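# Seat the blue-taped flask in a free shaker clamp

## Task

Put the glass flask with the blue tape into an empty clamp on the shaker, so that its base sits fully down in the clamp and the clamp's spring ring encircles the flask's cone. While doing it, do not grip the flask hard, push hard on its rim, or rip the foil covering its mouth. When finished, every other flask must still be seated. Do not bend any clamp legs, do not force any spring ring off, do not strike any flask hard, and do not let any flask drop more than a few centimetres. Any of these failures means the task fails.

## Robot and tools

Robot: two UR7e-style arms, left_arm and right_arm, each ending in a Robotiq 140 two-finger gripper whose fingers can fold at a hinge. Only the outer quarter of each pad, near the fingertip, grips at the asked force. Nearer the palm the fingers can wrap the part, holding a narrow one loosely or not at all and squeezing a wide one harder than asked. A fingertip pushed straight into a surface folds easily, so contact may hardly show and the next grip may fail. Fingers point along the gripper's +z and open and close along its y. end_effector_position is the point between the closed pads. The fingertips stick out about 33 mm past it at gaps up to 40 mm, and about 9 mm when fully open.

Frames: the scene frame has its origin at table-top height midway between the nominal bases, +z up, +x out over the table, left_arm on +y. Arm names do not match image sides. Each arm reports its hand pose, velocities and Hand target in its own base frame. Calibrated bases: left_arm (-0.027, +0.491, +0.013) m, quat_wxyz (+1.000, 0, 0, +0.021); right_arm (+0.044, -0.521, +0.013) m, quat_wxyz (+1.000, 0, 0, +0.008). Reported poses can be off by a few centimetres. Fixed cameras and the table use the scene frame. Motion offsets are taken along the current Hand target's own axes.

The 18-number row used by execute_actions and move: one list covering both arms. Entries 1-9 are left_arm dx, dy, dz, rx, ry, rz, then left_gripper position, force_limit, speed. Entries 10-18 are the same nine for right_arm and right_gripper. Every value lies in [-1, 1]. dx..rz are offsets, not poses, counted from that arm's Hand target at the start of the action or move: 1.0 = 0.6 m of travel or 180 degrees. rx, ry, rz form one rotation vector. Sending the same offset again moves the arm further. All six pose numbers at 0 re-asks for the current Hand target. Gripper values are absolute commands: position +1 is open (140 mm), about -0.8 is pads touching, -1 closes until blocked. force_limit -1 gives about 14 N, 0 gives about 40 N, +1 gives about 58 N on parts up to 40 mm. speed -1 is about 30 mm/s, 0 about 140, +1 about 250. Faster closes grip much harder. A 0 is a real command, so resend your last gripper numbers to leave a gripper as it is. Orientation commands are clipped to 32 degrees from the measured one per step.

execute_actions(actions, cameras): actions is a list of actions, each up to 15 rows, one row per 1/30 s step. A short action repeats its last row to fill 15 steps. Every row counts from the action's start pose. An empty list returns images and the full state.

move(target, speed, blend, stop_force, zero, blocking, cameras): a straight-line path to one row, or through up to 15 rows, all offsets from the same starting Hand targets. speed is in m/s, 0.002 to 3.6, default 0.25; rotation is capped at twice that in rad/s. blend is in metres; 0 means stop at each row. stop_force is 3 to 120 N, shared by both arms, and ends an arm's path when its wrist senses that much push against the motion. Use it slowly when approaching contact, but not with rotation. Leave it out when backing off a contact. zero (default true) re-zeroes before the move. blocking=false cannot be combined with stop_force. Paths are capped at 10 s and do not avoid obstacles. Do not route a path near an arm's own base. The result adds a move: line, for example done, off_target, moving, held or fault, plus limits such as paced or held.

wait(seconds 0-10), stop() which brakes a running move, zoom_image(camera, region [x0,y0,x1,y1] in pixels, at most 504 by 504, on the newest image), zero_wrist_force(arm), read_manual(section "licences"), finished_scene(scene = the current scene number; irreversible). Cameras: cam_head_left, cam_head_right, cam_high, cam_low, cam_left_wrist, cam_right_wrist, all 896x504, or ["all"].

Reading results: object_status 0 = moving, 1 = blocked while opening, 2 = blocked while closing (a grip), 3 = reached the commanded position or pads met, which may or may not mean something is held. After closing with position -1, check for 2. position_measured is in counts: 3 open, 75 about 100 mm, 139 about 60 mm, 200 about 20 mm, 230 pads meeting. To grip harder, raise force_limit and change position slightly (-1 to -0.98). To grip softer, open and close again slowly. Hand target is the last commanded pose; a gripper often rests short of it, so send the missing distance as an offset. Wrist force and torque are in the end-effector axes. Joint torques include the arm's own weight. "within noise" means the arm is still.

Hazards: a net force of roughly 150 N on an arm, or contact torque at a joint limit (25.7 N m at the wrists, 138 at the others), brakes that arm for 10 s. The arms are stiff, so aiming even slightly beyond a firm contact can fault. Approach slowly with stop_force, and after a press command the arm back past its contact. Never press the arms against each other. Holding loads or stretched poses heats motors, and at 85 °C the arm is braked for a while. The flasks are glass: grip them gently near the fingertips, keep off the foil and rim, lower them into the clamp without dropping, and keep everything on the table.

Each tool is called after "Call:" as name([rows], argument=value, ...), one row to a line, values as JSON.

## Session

Call:
execute_actions(actions=[])

Scene clock: 0.00 s.
left_arm: end_effector_position=(+0.3358, +0.0733, +0.1277) position_measured=3 object_status=3 end_effector_quat_wxyz=(-0.436, +0.545, +0.714, +0.047) | right_arm: end_effector_position=(+0.8027, -0.1361, +0.3031) position_measured=3 object_status=3 end_effector_quat_wxyz=(-0.340, +0.789, +0.404, +0.314)
Joint positions: left_arm=[-0.441 -1.348 1.827 -1.167 -1.323 0.745] | right_arm=[-0.642 -0.55 0.179 -0.722 -0.699 1.328]
Joint velocities: within noise
Joint torques (N m): no reading
Motor temperatures (°C): left_arm=[30 32 29 36 41 40] | right_arm=[33 25 30 35 36 41]
Wrist force (N): no reading
Wrist torque (N m): no reading
Wrist force, peak (N): no reading
Hand target: left_arm +0.3358, +0.0733, +0.1277; -0.436, +0.545, +0.714, +0.047 | right_arm +0.8027, -0.1361, +0.3031; -0.340, +0.789, +0.404, +0.314
Tool commands: left_gripper/position=+1.0 left_gripper/force_limit=+1.0 left_gripper/speed=+1.0 right_gripper/position=+1.0 right_gripper/force_limit=+1.0 right_gripper/speed=+1.0

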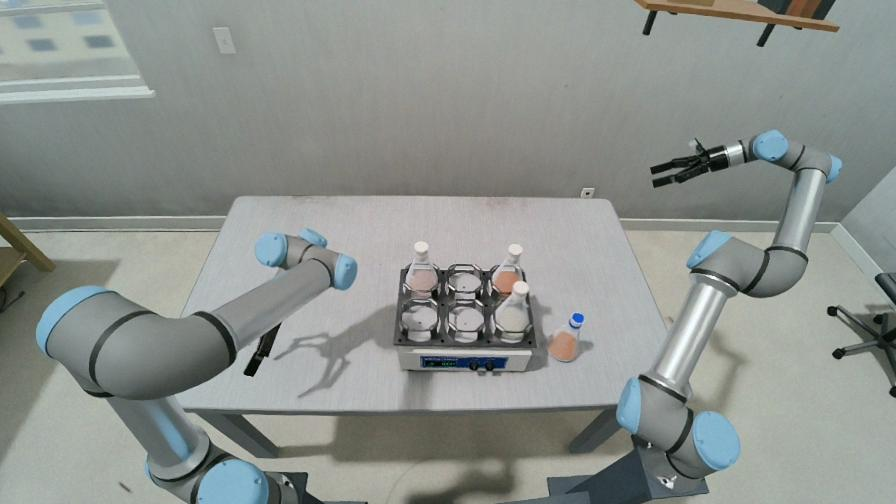

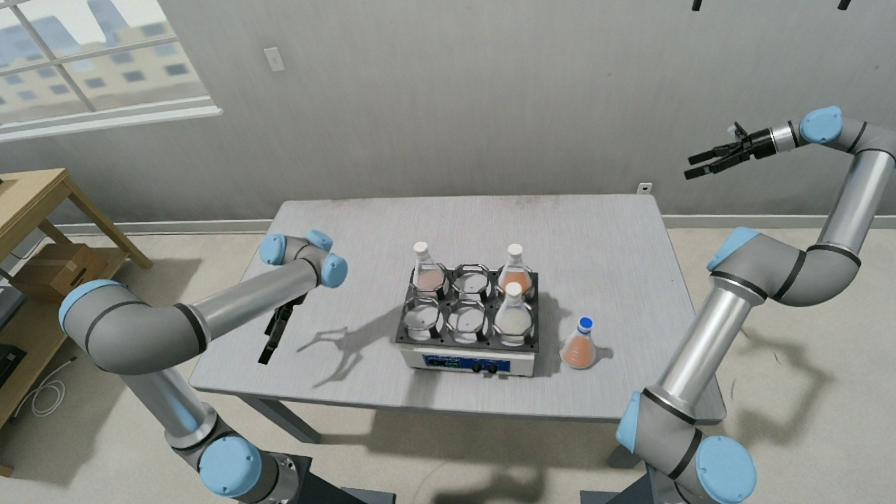

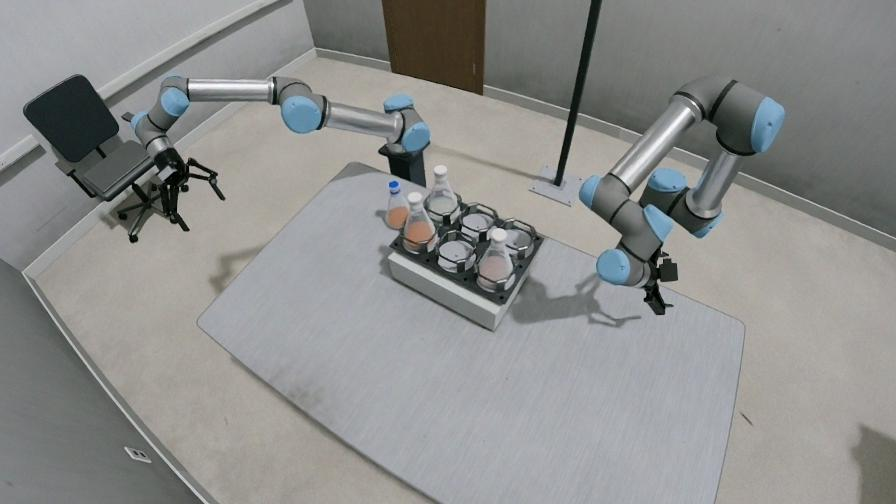

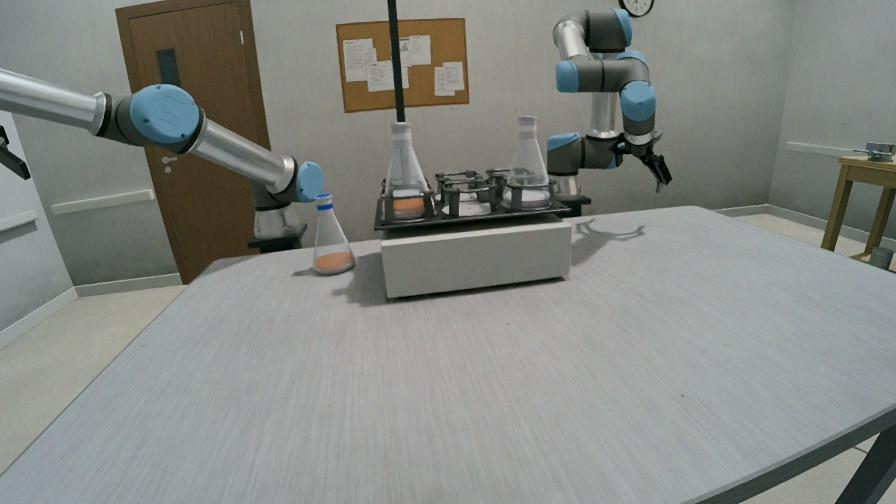

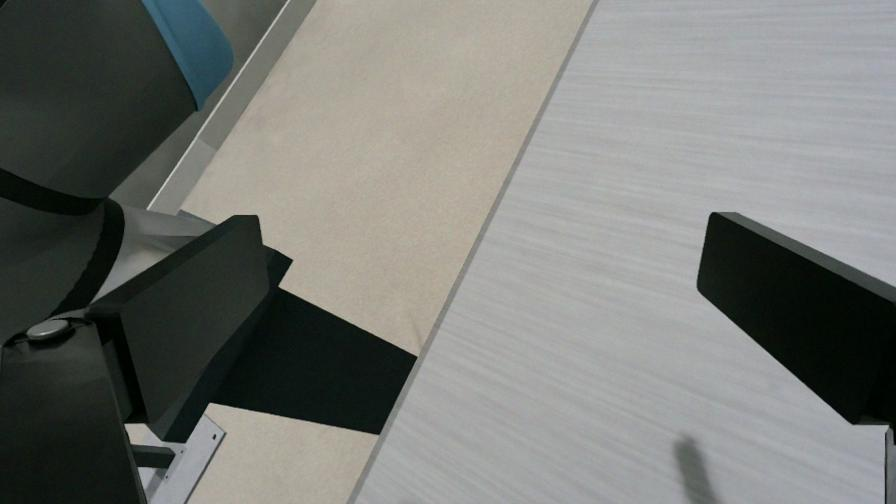

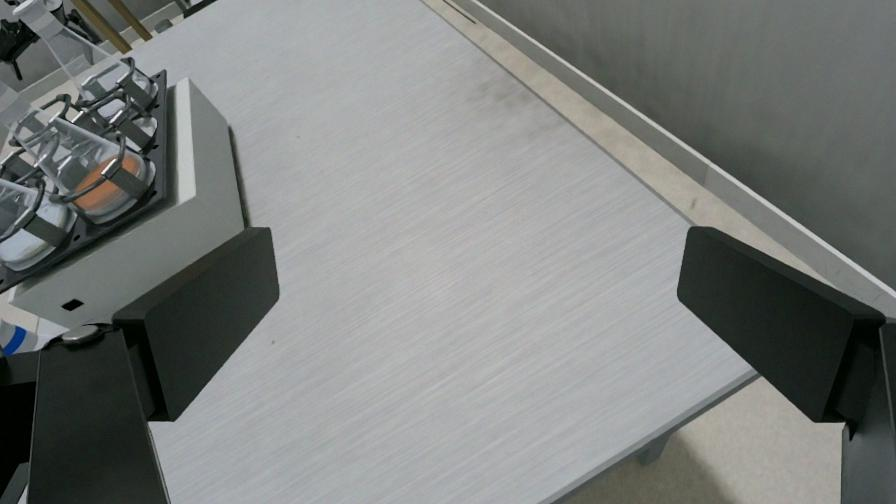

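Call:
move(target=[0,0,0,0,0,0,1,1,1,0.065,-0.917,0.202,-0.012,-0.311,-0.183,0.175,-1,0], speed=0.3, cameras=["cam_right_wrist","cam_head_right"])

Scene clock: 52.27 s.
left_arm: end_effector_position=(+0.3358, +0.0733, +0.1277) position_measured=3 object_status=3 end_effector_quat_wxyz=(-0.436, +0.545, +0.714, +0.047) | right_arm: end_effector_position=(+0.3800, +0.2198, +0.4194) position_measured=107 object_status=3 end_effector_quat_wxyz=(+0.000, +0.707, +0.707, +0.000)
Joint positions: left_arm=[-0.441 -1.348 1.827 -1.167 -1.323 0.745] | right_arm=[0.216 -1.678 1.297 -1.19 -1.571 1.786]
Joint torques (N m): left_arm=[-0.31 -30.19 -19.82 -0.1 0.33 0.1] | right_arm=[6.75 -26.8 -12.74 -4.03 -0.08 1.61]
Wrist force (N): left_arm=[0.1 0.2 0.0] | right_arm=[-1.0 0.5 0.4]
Wrist torque (N m): left_arm=[0.03 -0.01 0.01] | right_arm=[0.24 0.27 -0.13]
Wrist force, peak (N): left_arm=[0.2 0.4 0.1] | right_arm=[2.5 -2.7 -0.9]
Hand target: left_arm +0.3358, +0.0733, +0.1277; -0.436, +0.545, +0.714, +0.047 | right_arm +0.3799, +0.2198, +0.4194; +0.000, +0.707, +0.707, +0.000
Off the commanded pose: left_arm 0.000 m, 0 deg | right_arm 0.000 m, 0 deg.
move: done
Images, in order (width x height): cam_head_right 896x504, cam_right_wrist 896x504.

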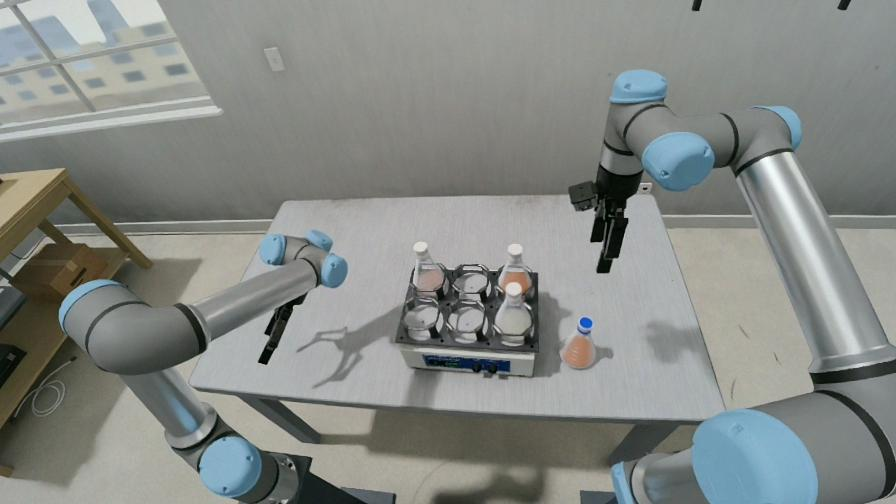

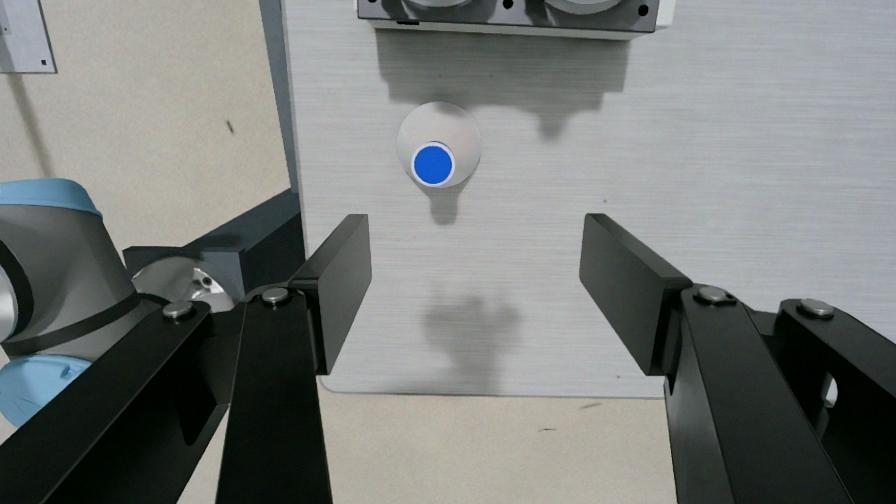

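Call:
execute_actions(actions=[], cameras=["cam_low","cam_high"])

Call:
zoom_image(camera="cam_low", region=[290, 100, 610, 310])

Call:
zoom_image(camera="cam_high", region=[370, 160, 570, 340])

Scene clock: 67.93 s.
left_arm: end_effector_position=(+0.3358, +0.0733, +0.1277) position_measured=3 object_status=3 end_effector_quat_wxyz=(-0.436, +0.545, +0.714, +0.047) | right_arm: end_effector_position=(+0.3799, +0.2198, +0.4194) position_measured=107 object_status=3 end_effector_quat_wxyz=(+0.000, +0.707, +0.707, +0.000)
Joint positions: left_arm=[-0.441 -1.348 1.827 -1.167 -1.323 0.745] | right_arm=[0.216 -1.678 1.297 -1.19 -1.571 1.787]
Joint velocities: within noise
Joint torques (N m): left_arm=[-0.35 -30.45 -19.35 -0.21 0.29 0.14] | right_arm=[5.41 -30.03 -12.54 -0.73 -2.41 2.01]
Motor temperatures (°C): left_arm=[30 32 29 36 41 40] | right_arm=[33 25 30 35 35 41]
Wrist force (N): left_arm=[0.0 0.1 0.1] | right_arm=[-1.2 0.5 0.8]
Wrist torque (N m): left_arm=[0.01 -0.01 0.00] | right_arm=[0.26 0.31 -0.13]
Wrist force, peak (N): left_arm=[0.3 0.0 -0.3] | right_arm=[-1.5 0.5 0.7]
Hand target: left_arm +0.3358, +0.0733, +0.1277; -0.436, +0.545, +0.714, +0.047 | right_arm +0.3799, +0.2198, +0.4194; +0.000, +0.707, +0.707, +0.000
Tool commands: left_gripper/position=+1.0 left_gripper/force_limit=+1.0 left_gripper/speed=+1.0 right_gripper/position=+0.175 right_gripper/force_limit=-1.0 right_gripper/speed=+0.0
Off the commanded pose: left_arm 0.000 m, 0 deg | right_arm 0.000 m, 0 deg.
Images, in order (width x height): cam_high 896x504, cam_low 896x504.

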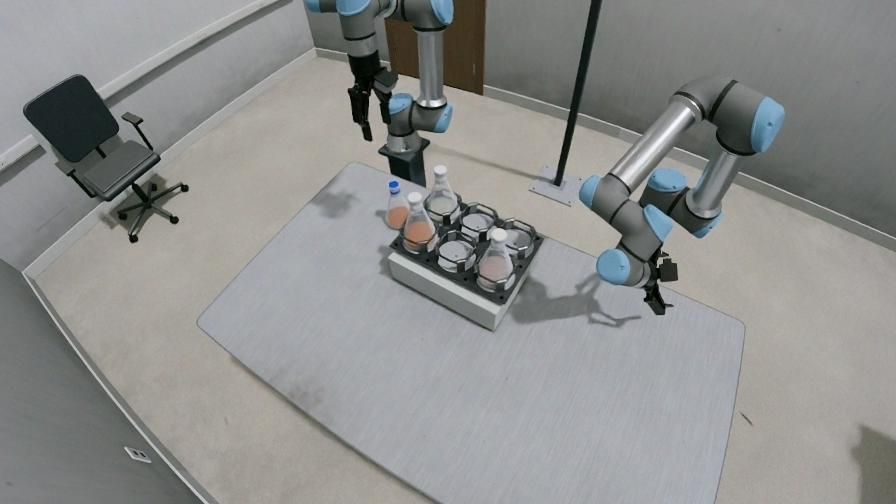

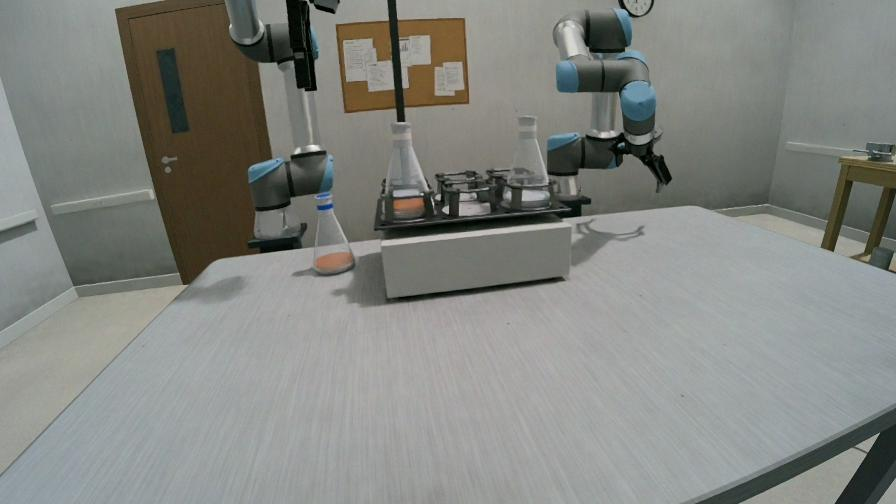

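Scaled by 1.575 from the camera's 896x504 image, which has a finer 1280x720 frame.

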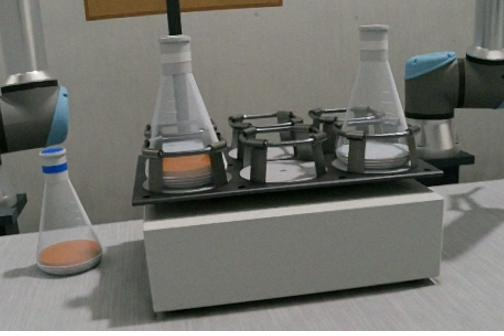

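Scaled by 2.520 from the camera's 896x504 image, which has a finer 1280x720 frame.

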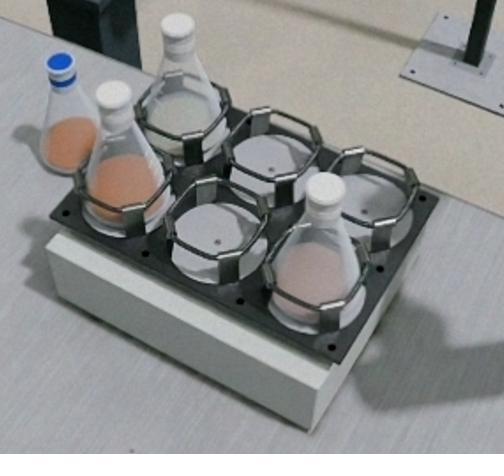

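Call:
move(target=[0,0,0,0,0,0,1,1,1,-0.0167,-0.035,0.2833,0,0,0,0.175,-1,0], speed=0.2, cameras=["cam_right_wrist","cam_low"])

Call:
zoom_image(camera="cam_low", region=[270, 130, 400, 290])

Scene clock: 82.63 s.
left_arm: end_effector_position=(+0.3358, +0.0733, +0.1277) position_measured=3 object_status=3 end_effector_quat_wxyz=(-0.436, +0.545, +0.714, +0.047) | right_arm: end_effector_position=(+0.3588, +0.2097, +0.2496) position_measured=107 object_status=3 end_effector_quat_wxyz=(+0.000, +0.707, +0.707, +0.000)
Joint positions: left_arm=[-0.441 -1.348 1.827 -1.167 -1.323 0.745] | right_arm=[0.202 -1.803 1.842 -1.609 -1.571 1.773]
Joint torques (N m): left_arm=[0 -29.84 -19.2 0.03 0.42 0.14] | right_arm=[5.53 -1.88 -19.53 -4.48 2.18 0.83]
Wrist force (N): left_arm=[0.1 0.2 0.2] | right_arm=[-1.4 0.5 0.6]
Wrist torque (N m): left_arm=[0.03 -0.04 0.00] | right_arm=[0.26 0.34 -0.11]
Wrist force, peak (N): left_arm=[0.1 0.3 0.3] | right_arm=[-1.6 0.4 3.4]
Hand target: left_arm +0.3358, +0.0733, +0.1277; -0.436, +0.545, +0.714, +0.047 | right_arm +0.3588, +0.2097, +0.2495; +0.000, +0.707, +0.707, +0.000
Off the commanded pose: left_arm 0.000 m, 0 deg | right_arm 0.000 m, 0 deg.
move: done
Images, in order (width x height): cam_low 896x504, cam_right_wrist 896x504.

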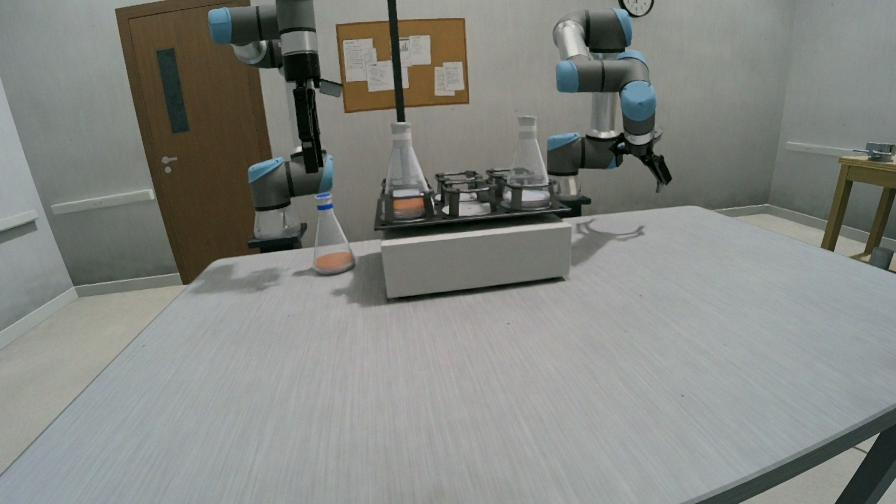

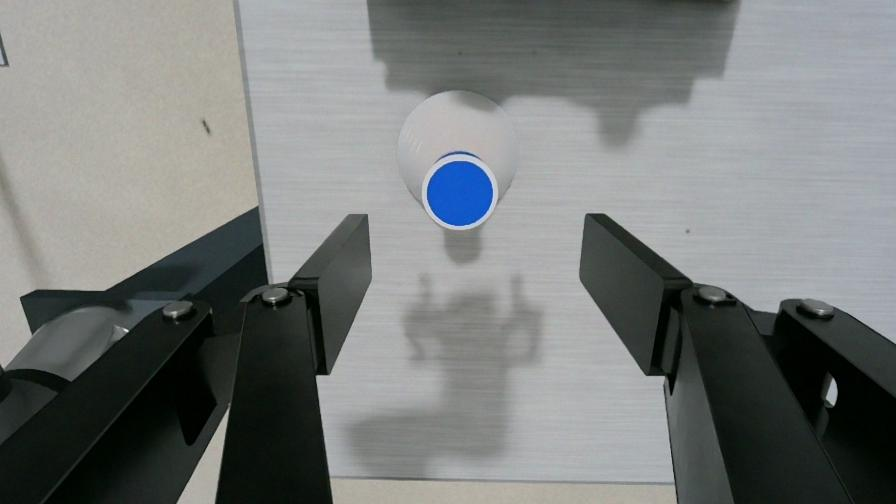

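Scaled by 3.150 from the camera's 896x504 image, which has a finer 1280x720 frame.

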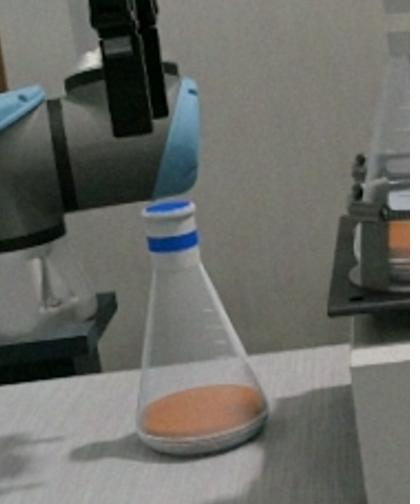

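Call:
move(target=[0,0,0,0,0,0,1,1,1,0.009,0.001,0.152,0,0,0,0.175,-1,-1], speed=0.12, stop_force=6, cameras=["cam_right_wrist","cam_low"])

Call:
zoom_image(camera="cam_low", region=[270, 130, 400, 290])

Scene clock: 96.47 s.
left_arm: end_effector_position=(+0.3358, +0.0733, +0.1277) position_measured=3 object_status=3 end_effector_quat_wxyz=(-0.436, +0.545, +0.714, +0.047) | right_arm: end_effector_position=(+0.3593, +0.2151, +0.1583) position_measured=107 object_status=3 end_effector_quat_wxyz=(+0.000, +0.707, +0.707, +0.000)
Joint positions: left_arm=[-0.441 -1.348 1.827 -1.167 -1.323 0.745] | right_arm=[0.216 -1.757 2.043 -1.856 -1.571 1.786]
Joint torques (N m): left_arm=[-0.15 -30.05 -19.33 -0.13 0.25 0.13] | right_arm=[-7.3 -26.96 -37.43 -4.79 -1.24 -1.85]
Wrist force (N): left_arm=[0.0 0.3 0.1] | right_arm=[-1.3 0.3 0.6]
Wrist torque (N m): left_arm=[0.06 0.00 0.00] | right_arm=[0.23 0.34 -0.26]
Wrist force, peak (N): left_arm=[0.3 0.2 -0.2] | right_arm=[-1.3 0.2 2.4]
Hand target: left_arm +0.3358, +0.0733, +0.1277; -0.436, +0.545, +0.714, +0.047 | right_arm +0.3593, +0.2151, +0.1583; +0.000, +0.707, +0.707, +0.000
Off the commanded pose: left_arm 0.000 m, 0 deg | right_arm 0.000 m, 0 deg.
move: done
Images, in order (width x height): cam_low 896x504, cam_right_wrist 896x504.

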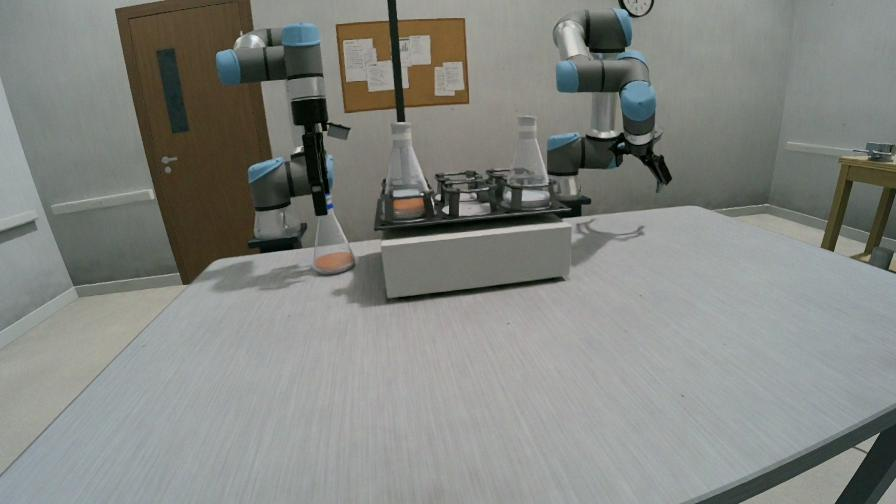

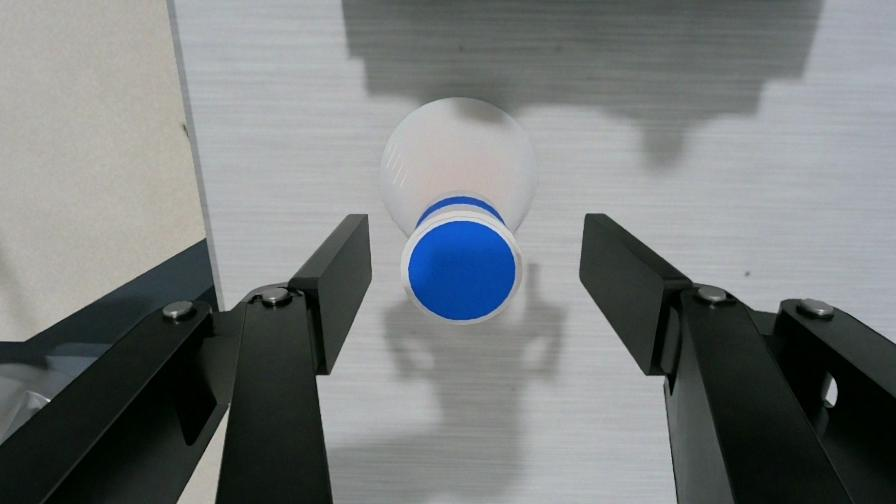

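Scaled by 3.150 from the camera's 896x504 image, which has a finer 1280x720 frame.

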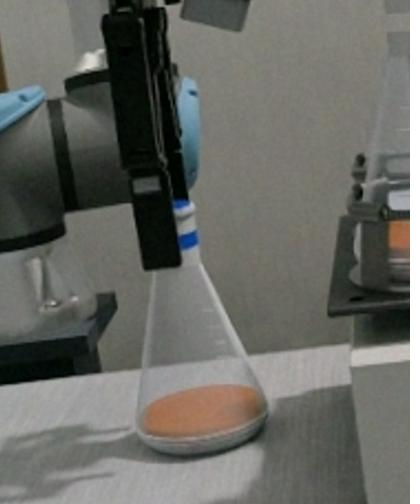

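Call:
move([
  [0,0,0,0,0,0,1,1,1,0.0045,-0.004,0,0,0,0,0.175,-1,-1],
  [0,0,0,0,0,0,1,1,1,0.0045,-0.004,0,0,0,0,-1,-0.02,-1],
], speed=0.03)

Call:
wait(seconds=1, cameras=["cam_right_wrist"])

Scene clock: 110.03 s.
left_arm: end_effector_position=(+0.3358, +0.0733, +0.1277) position_measured=3 object_status=3 end_effector_quat_wxyz=(-0.436, +0.545, +0.714, +0.047) | right_arm: end_effector_position=(+0.3569, +0.2178, +0.1583) position_measured=177 object_status=2 end_effector_quat_wxyz=(+0.000, +0.707, +0.707, +0.000)
Joint positions: left_arm=[-0.441 -1.348 1.827 -1.167 -1.323 0.745] | right_arm=[0.223 -1.759 2.044 -1.856 -1.571 1.794]
Joint torques (N m): left_arm=[0.33 -30.06 -19.1 -0.07 0.52 -0.04] | right_arm=[-5.4 -6.76 -23.06 -2.23 -0.45 -2.03]
Wrist force (N): left_arm=[0.1 0.2 0.1] | right_arm=[-1.3 0.3 3.8]
Wrist torque (N m): left_arm=[0.02 -0.04 0.01] | right_arm=[0.22 0.32 -0.25]
Wrist force, peak (N): left_arm=[0.0 0.5 0.1] | right_arm=[-1.2 -0.4 4.3]
Hand target: left_arm +0.3358, +0.0733, +0.1277; -0.436, +0.545, +0.714, +0.047 | right_arm +0.3569, +0.2178, +0.1583; +0.000, +0.707, +0.707, +0.000
Off the commanded pose: left_arm 0.000 m, 0 deg | right_arm 0.000 m, 0 deg.
move: done

Scene clock: 111.03 s.
left_arm: end_effector_position=(+0.3358, +0.0733, +0.1277) position_measured=3 object_status=3 end_effector_quat_wxyz=(-0.436, +0.545, +0.714, +0.047) | right_arm: end_effector_position=(+0.3569, +0.2178, +0.1583) position_measured=177 object_status=2 end_effector_quat_wxyz=(+0.000, +0.707, +0.707, +0.000)
Joint positions: left_arm=[-0.441 -1.348 1.827 -1.167 -1.323 0.745] | right_arm=[0.223 -1.759 2.044 -1.856 -1.571 1.794]
Joint torques (N m): left_arm=[0.66 -29.81 -19.72 0.19 0.71 0.09] | right_arm=[-3.65 -4.46 -27.51 -4.79 -0.16 -1.75]
Wrist force (N): left_arm=[0.1 0.0 0.0] | right_arm=[-1.2 0.3 3.7]
Wrist torque (N m): left_arm=[0.00 -0.03 0.01] | right_arm=[0.23 0.32 -0.26]
Wrist force, peak (N): left_arm=[0.3 0.3 0.1] | right_arm=[-1.3 0.2 3.8]
Hand target: left_arm +0.3358, +0.0733, +0.1277; -0.436, +0.545, +0.714, +0.047 | right_arm +0.3569, +0.2178, +0.1583; +0.000, +0.707, +0.707, +0.000
Tool commands: left_gripper/position=+1.0 left_gripper/force_limit=+1.0 left_gripper/speed=+1.0 right_gripper/position=-1.0 right_gripper/force_limit=-0.02 right_gripper/speed=-1.0
Off the commanded pose: left_arm 0.000 m, 0 deg | right_arm 0.000 m, 0 deg.
wait: 1.00 s; at rest by 0.17 s
Images, in order (width x height): cam_right_wrist 896x504.

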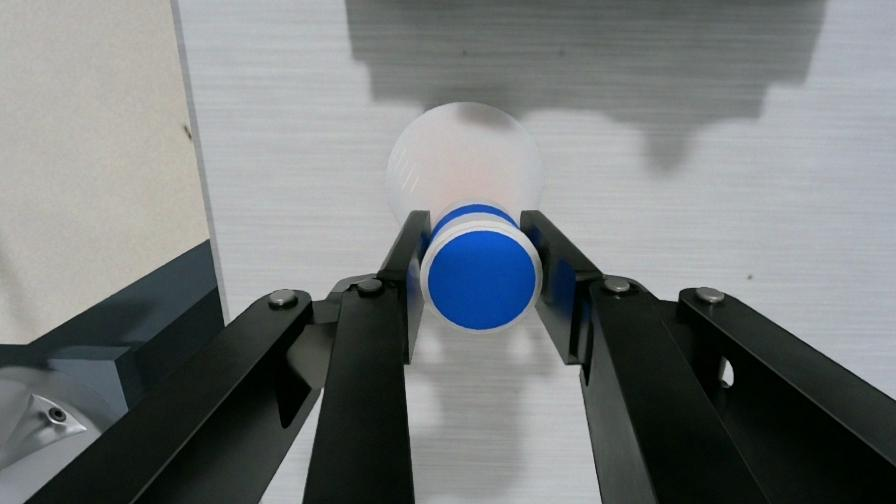

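Call:
move([
  [0,0,0,0,0,0,1,1,1,0,0,-0.02,0,0,0,-1,-0.02,-1],
  [0,0,0,0,0,0,1,1,1,0,0,-0.62,0,0,0,-1,-0.02,-1],
  [0,0,0,0,0,0,1,1,1,0.46,0.02,-0.62,0,0,0,-1,-0.02,-1],
], speed=[0.03,0.15,0.15], blend=[0.005,0.03,0], cameras=["cam_right_wrist","cam_low","cam_head_right"])

Scene clock: 131.23 s.
left_arm: end_effector_position=(+0.3358, +0.0733, +0.1277) position_measured=3 object_status=3 end_effector_quat_wxyz=(-0.436, +0.545, +0.714, +0.047) | right_arm: end_effector_position=(+0.3687, +0.4932, +0.5289) position_measured=177 object_status=2 end_effector_quat_wxyz=(-0.004, +0.706, +0.706, +0.047)
Joint positions: left_arm=[-0.441 -1.348 1.827 -1.167 -1.323 0.745] | right_arm=[0.702 -0.972 0.035 -0.727 -1.555 2.274]
Joint torques (N m): left_arm=[0.01 -29.83 -18.52 0.18 0.5 0.05] | right_arm=[1.42 -53.92 -31.98 -3.13 -0.72 -1.62]
Wrist force (N): left_arm=[0.0 0.1 0.1] | right_arm=[-1.6 0.4 3.8]
Wrist torque (N m): left_arm=[0.03 0.01 0.00] | right_arm=[0.27 0.30 -0.11]
Wrist force, peak (N): left_arm=[-0.3 0.3 0.0] | right_arm=[-1.0 0.4 5.6]
Hand target: left_arm +0.3358, +0.0733, +0.1277; -0.436, +0.545, +0.714, +0.047 | right_arm +0.3692, +0.4939, +0.5302; +0.000, +0.707, +0.707, +0.000
Off the commanded pose: left_arm 0.000 m, 0 deg | right_arm 0.002 m, 5 deg.
elbow stopped short (right arm): the move would have taken joint 3 (elbow) straighter than the controller allows.
move: off_target (right_arm)
Images, in order (width x height): cam_head_right 896x504, cam_low 896x504, cam_right_wrist 896x504.

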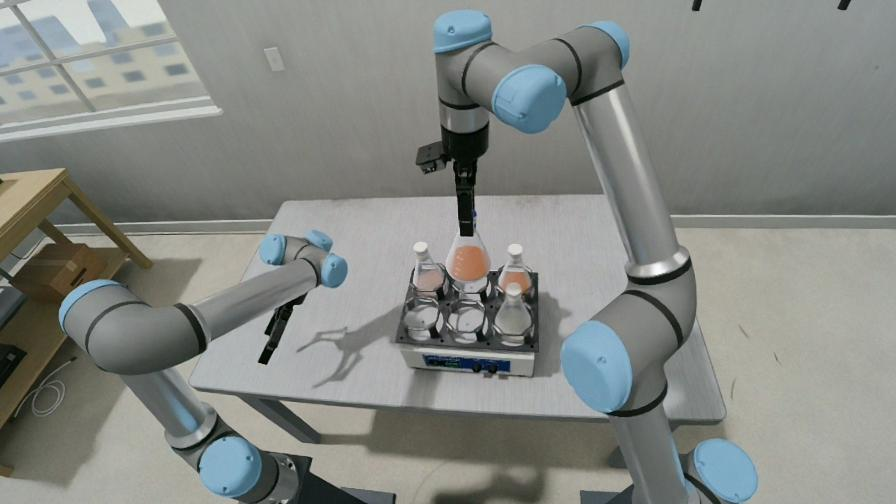

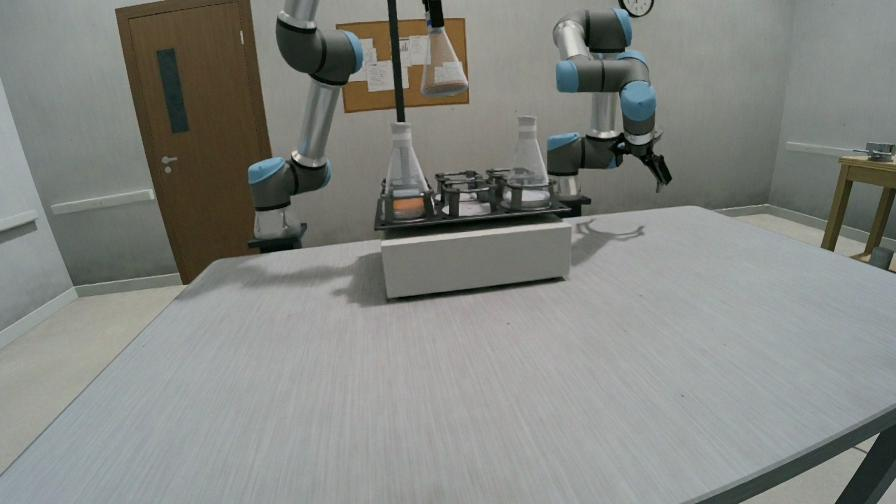

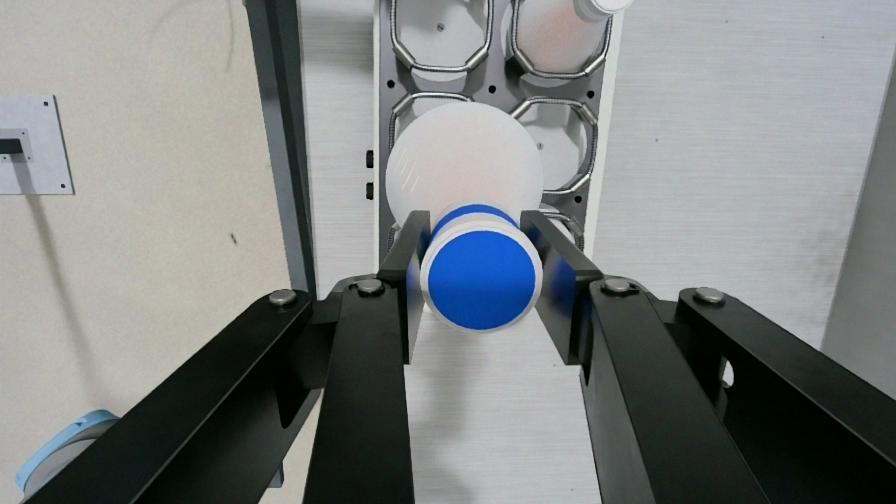

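Call:
move(target=[0,0,0,0,0,0,1,1,1,0,-0.02,0.133,0,0,0,-1,-0.02,-1], speed=0.1, cameras=["cam_right_wrist","cam_low"])

Scene clock: 141.70 s.
left_arm: end_effector_position=(+0.3358, +0.0733, +0.1277) position_measured=3 object_status=3 end_effector_quat_wxyz=(-0.436, +0.545, +0.714, +0.047) | right_arm: end_effector_position=(+0.3571, +0.4938, +0.4505) position_measured=177 object_status=2 end_effector_quat_wxyz=(+0.000, +0.707, +0.707, +0.000)
Joint positions: left_arm=[-0.441 -1.348 1.827 -1.167 -1.323 0.745] | right_arm=[0.724 -1.181 0.628 -1.017 -1.571 2.295]
Joint torques (N m): left_arm=[0.28 -29.39 -19.21 0.19 0.47 -0.03] | right_arm=[-5.52 -26.37 -29.93 -1.42 2.44 -1.83]
Wrist force (N): left_arm=[0.1 0.0 0.0] | right_arm=[-1.5 0.7 3.8]
Wrist torque (N m): left_arm=[0.01 -0.01 0.00] | right_arm=[0.28 0.37 -0.30]
Wrist force, peak (N): left_arm=[0.4 0.1 0.0] | right_arm=[-1.3 0.7 5.9]
Hand target: left_arm +0.3358, +0.0733, +0.1277; -0.436, +0.545, +0.714, +0.047 | right_arm +0.3572, +0.4939, +0.4504; +0.000, +0.707, +0.707, +0.000
Off the commanded pose: left_arm 0.000 m, 0 deg | right_arm 0.000 m, 0 deg.
move: done
Images, in order (width x height): cam_low 896x504, cam_right_wrist 896x504.

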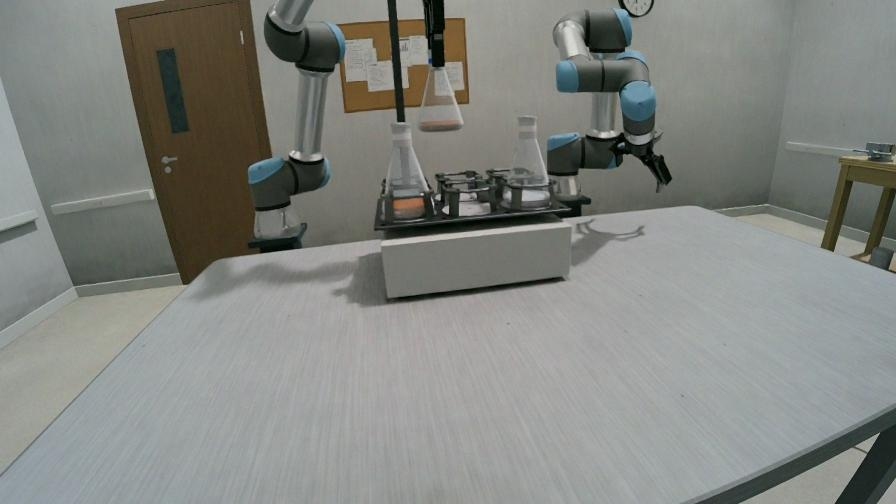

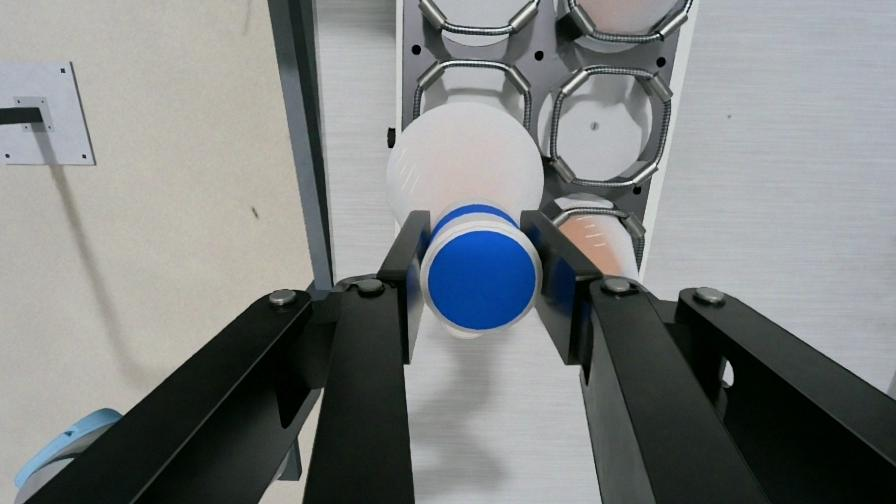

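Call:
move(target=[0,0,0,0,0,0,1,1,1,0.039,0.016,0.1083,0,0,0,-1,-0.02,-1], speed=0.08, stop_force=8, cameras=["cam_right_wrist","cam_low","cam_high"])

Call:
zoom_image(camera="cam_low", region=[370, 70, 580, 230])

Call:
zoom_image(camera="cam_high", region=[370, 160, 570, 340])

Call:
zoom_image(camera="cam_right_wrist", region=[300, 0, 750, 253])

Scene clock: 169.17 s.
left_arm: end_effector_position=(+0.3358, +0.0733, +0.1277) position_measured=3 object_status=3 end_effector_quat_wxyz=(-0.436, +0.545, +0.714, +0.047) | right_arm: end_effector_position=(+0.3667, +0.5172, +0.3854) position_measured=177 object_status=2 end_effector_quat_wxyz=(+0.000, +0.707, +0.707, +0.000)
Joint positions: left_arm=[-0.441 -1.348 1.827 -1.167 -1.323 0.745] | right_arm=[0.742 -1.202 0.843 -1.211 -1.57 2.313]
Joint torques (N m): left_arm=[0.24 -29.75 -19.14 0 0.49 0.22] | right_arm=[-6.72 -42.63 -40.81 -4.54 1.52 -1.85]
Wrist force (N): left_arm=[0.0 0.1 0.1] | right_arm=[-1.4 0.4 3.5]
Wrist torque (N m): left_arm=[0.01 -0.01 0.00] | right_arm=[0.23 0.38 -0.29]
Wrist force, peak (N): left_arm=[-0.2 0.2 0.3] | right_arm=[-0.7 0.6 5.0]
Hand target: left_arm +0.3358, +0.0733, +0.1277; -0.436, +0.545, +0.714, +0.047 | right_arm +0.3667, +0.5173, +0.3854; +0.000, +0.707, +0.707, +0.000
Off the commanded pose: left_arm 0.000 m, 0 deg | right_arm 0.000 m, 0 deg.
move: done
Images, in order (width x height): cam_high 896x504, cam_low 896x504, cam_right_wrist 896x504.

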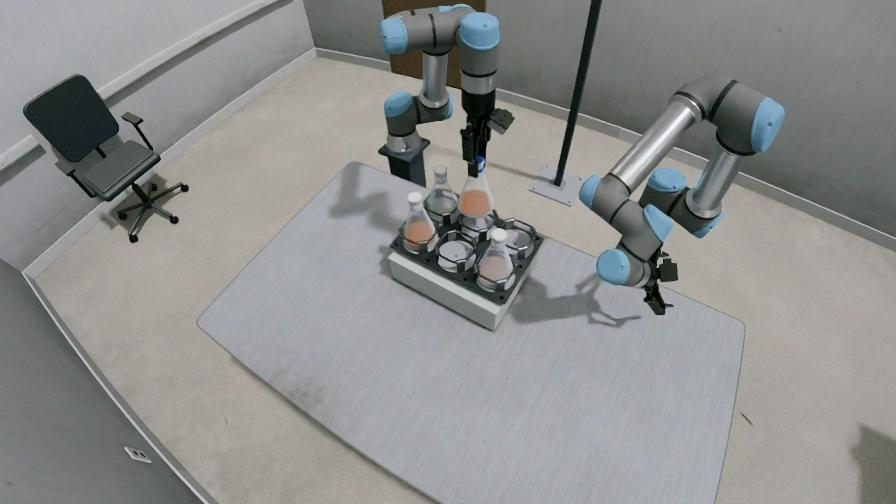

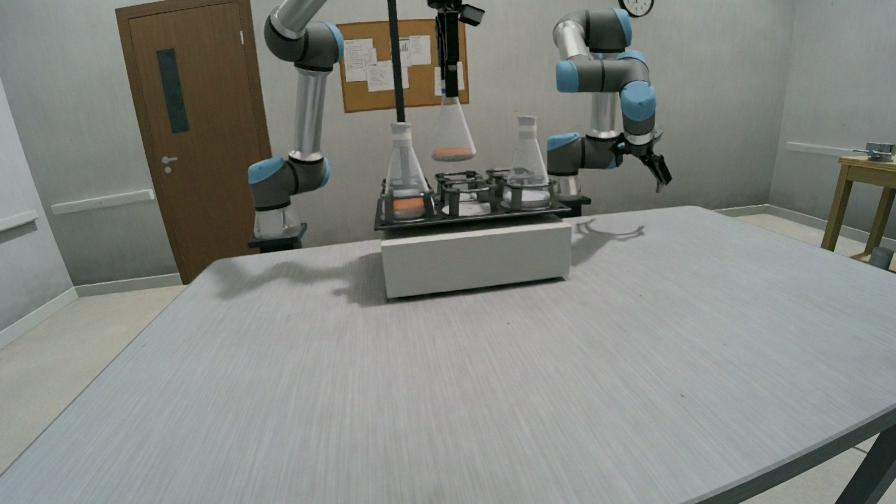

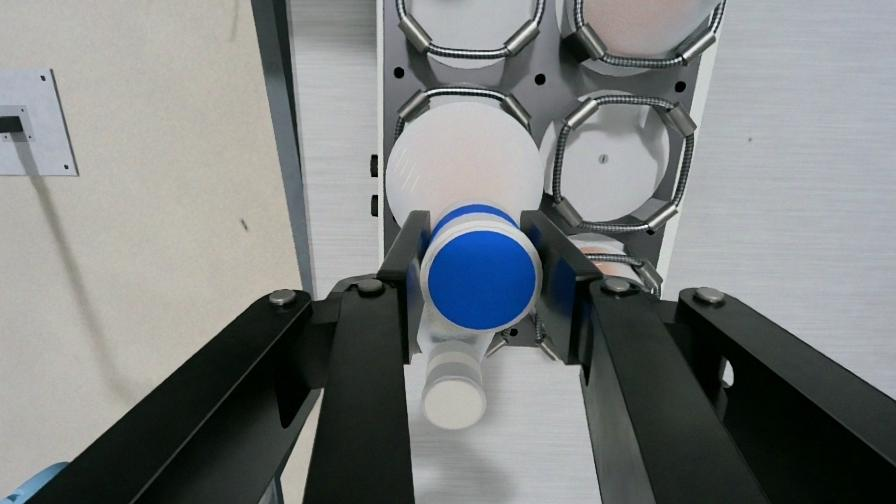

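Scaled by 2.400 from the camera's 896x504 image, which has a finer 1280x720 frame.

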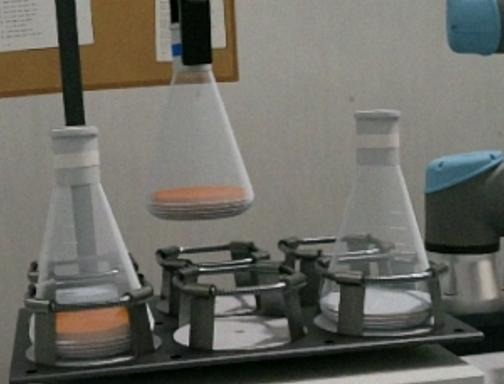

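Scaled by 2.520 from the camera's 896x504 image, which has a finer 1280x720 frame.

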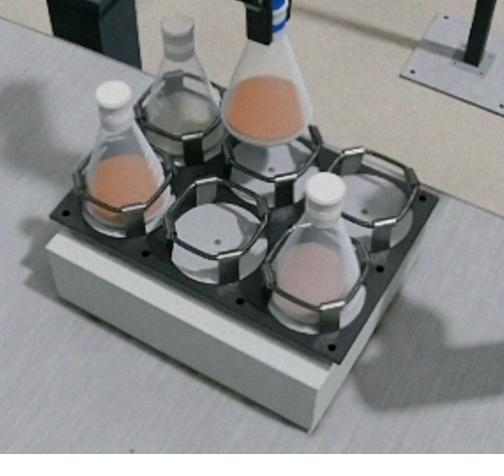

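Scaled by 1.120 from the camera's 896x504 image, which has a finer 1280x720 frame.

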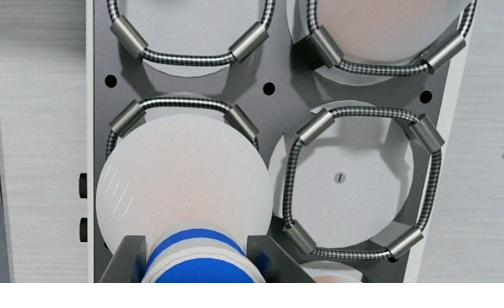

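Call:
move([
  [0,0,0,0,0,0,1,1,1,0.0017,0.001,0.05,0,0,0,-1,-0.02,-1],
  [0,0,0,0,0,0,1,1,1,0.0017,0.001,0.12,0,0,0,-1,-0.02,-1],
], speed=[0.05,0.012], stop_force=20, cameras=["cam_right_wrist","cam_low"])

Call:
zoom_image(camera="cam_low", region=[370, 70, 580, 230])

Call:
zoom_image(camera="cam_right_wrist", region=[300, 0, 750, 253])

Scene clock: 190.47 s.
left_arm: end_effector_position=(+0.3358, +0.0733, +0.1277) position_measured=3 object_status=3 end_effector_quat_wxyz=(-0.436, +0.545, +0.714, +0.047) | right_arm: end_effector_position=(+0.3673, +0.5183, +0.3462) position_measured=177 object_status=2 end_effector_quat_wxyz=(+0.000, +0.707, +0.707, +0.000)
Joint positions: left_arm=[-0.441 -1.348 1.827 -1.167 -1.323 0.745] | right_arm=[0.743 -1.233 0.992 -1.329 -1.57 2.313]
Joint torques (N m): left_arm=[-0.17 -29.15 -19.88 0.27 0.53 -0.13] | right_arm=[-3.1 -21.14 -34.26 -4.17 0.78 1.17]
Wrist force (N): left_arm=[0.2 0.3 0.0] | right_arm=[1.6 -2.5 -6.2]
Wrist torque (N m): left_arm=[0.06 -0.05 0.00] | right_arm=[0.49 0.34 -0.25]
Wrist force, peak (N): left_arm=[0.2 0.4 0.0] | right_arm=[3.5 -4.1 -20.5]
Hand target: left_arm +0.3358, +0.0733, +0.1277; -0.436, +0.545, +0.714, +0.047 | right_arm +0.3673, +0.5183, +0.3462; +0.000, +0.707, +0.707, +0.000 (not the last commanded pose)
Off the commanded pose: left_arm 0.000 m, 0 deg | right_arm 0.033 m, 0 deg.
move: contact (right_arm); path passed 1 of 2 targets
Images, in order (width x height): cam_low 896x504, cam_right_wrist 896x504.

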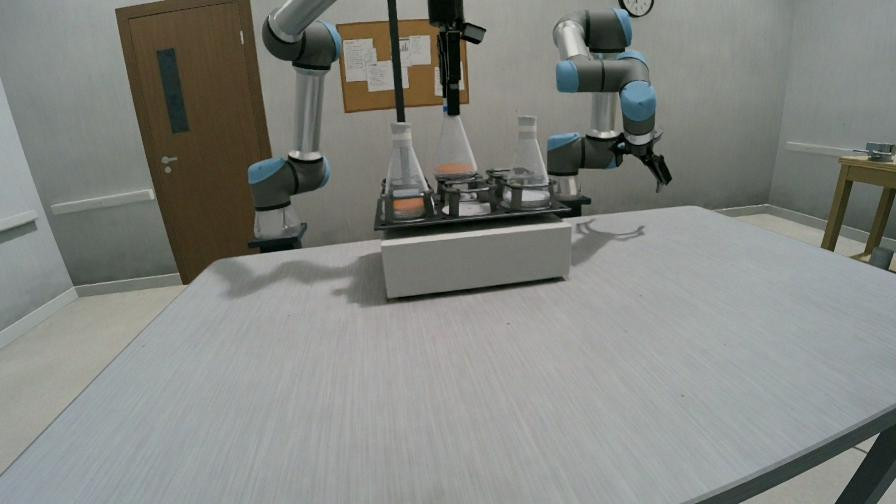

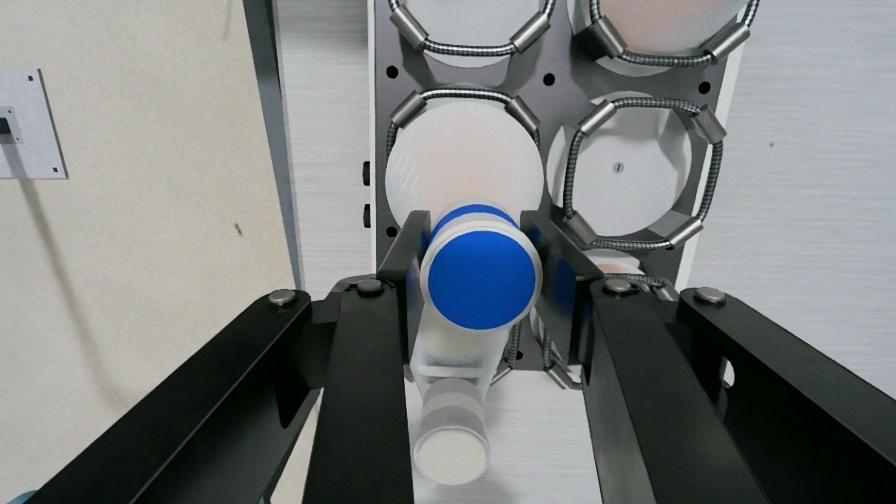

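Scaled by 2.400 from the camera's 896x504 image, which has a finer 1280x720 frame.

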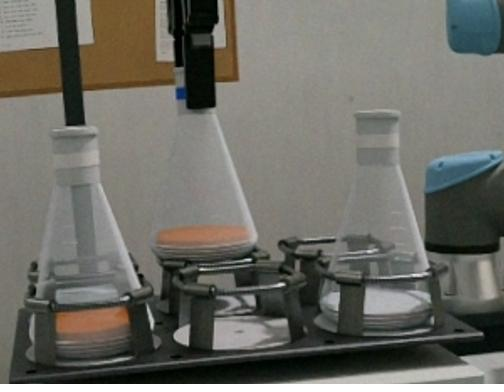

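Scaled by 1.120 from the camera's 896x504 image, which has a finer 1280x720 frame.

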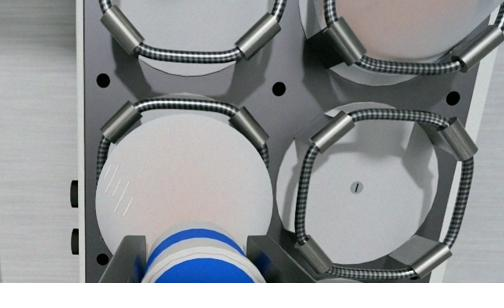

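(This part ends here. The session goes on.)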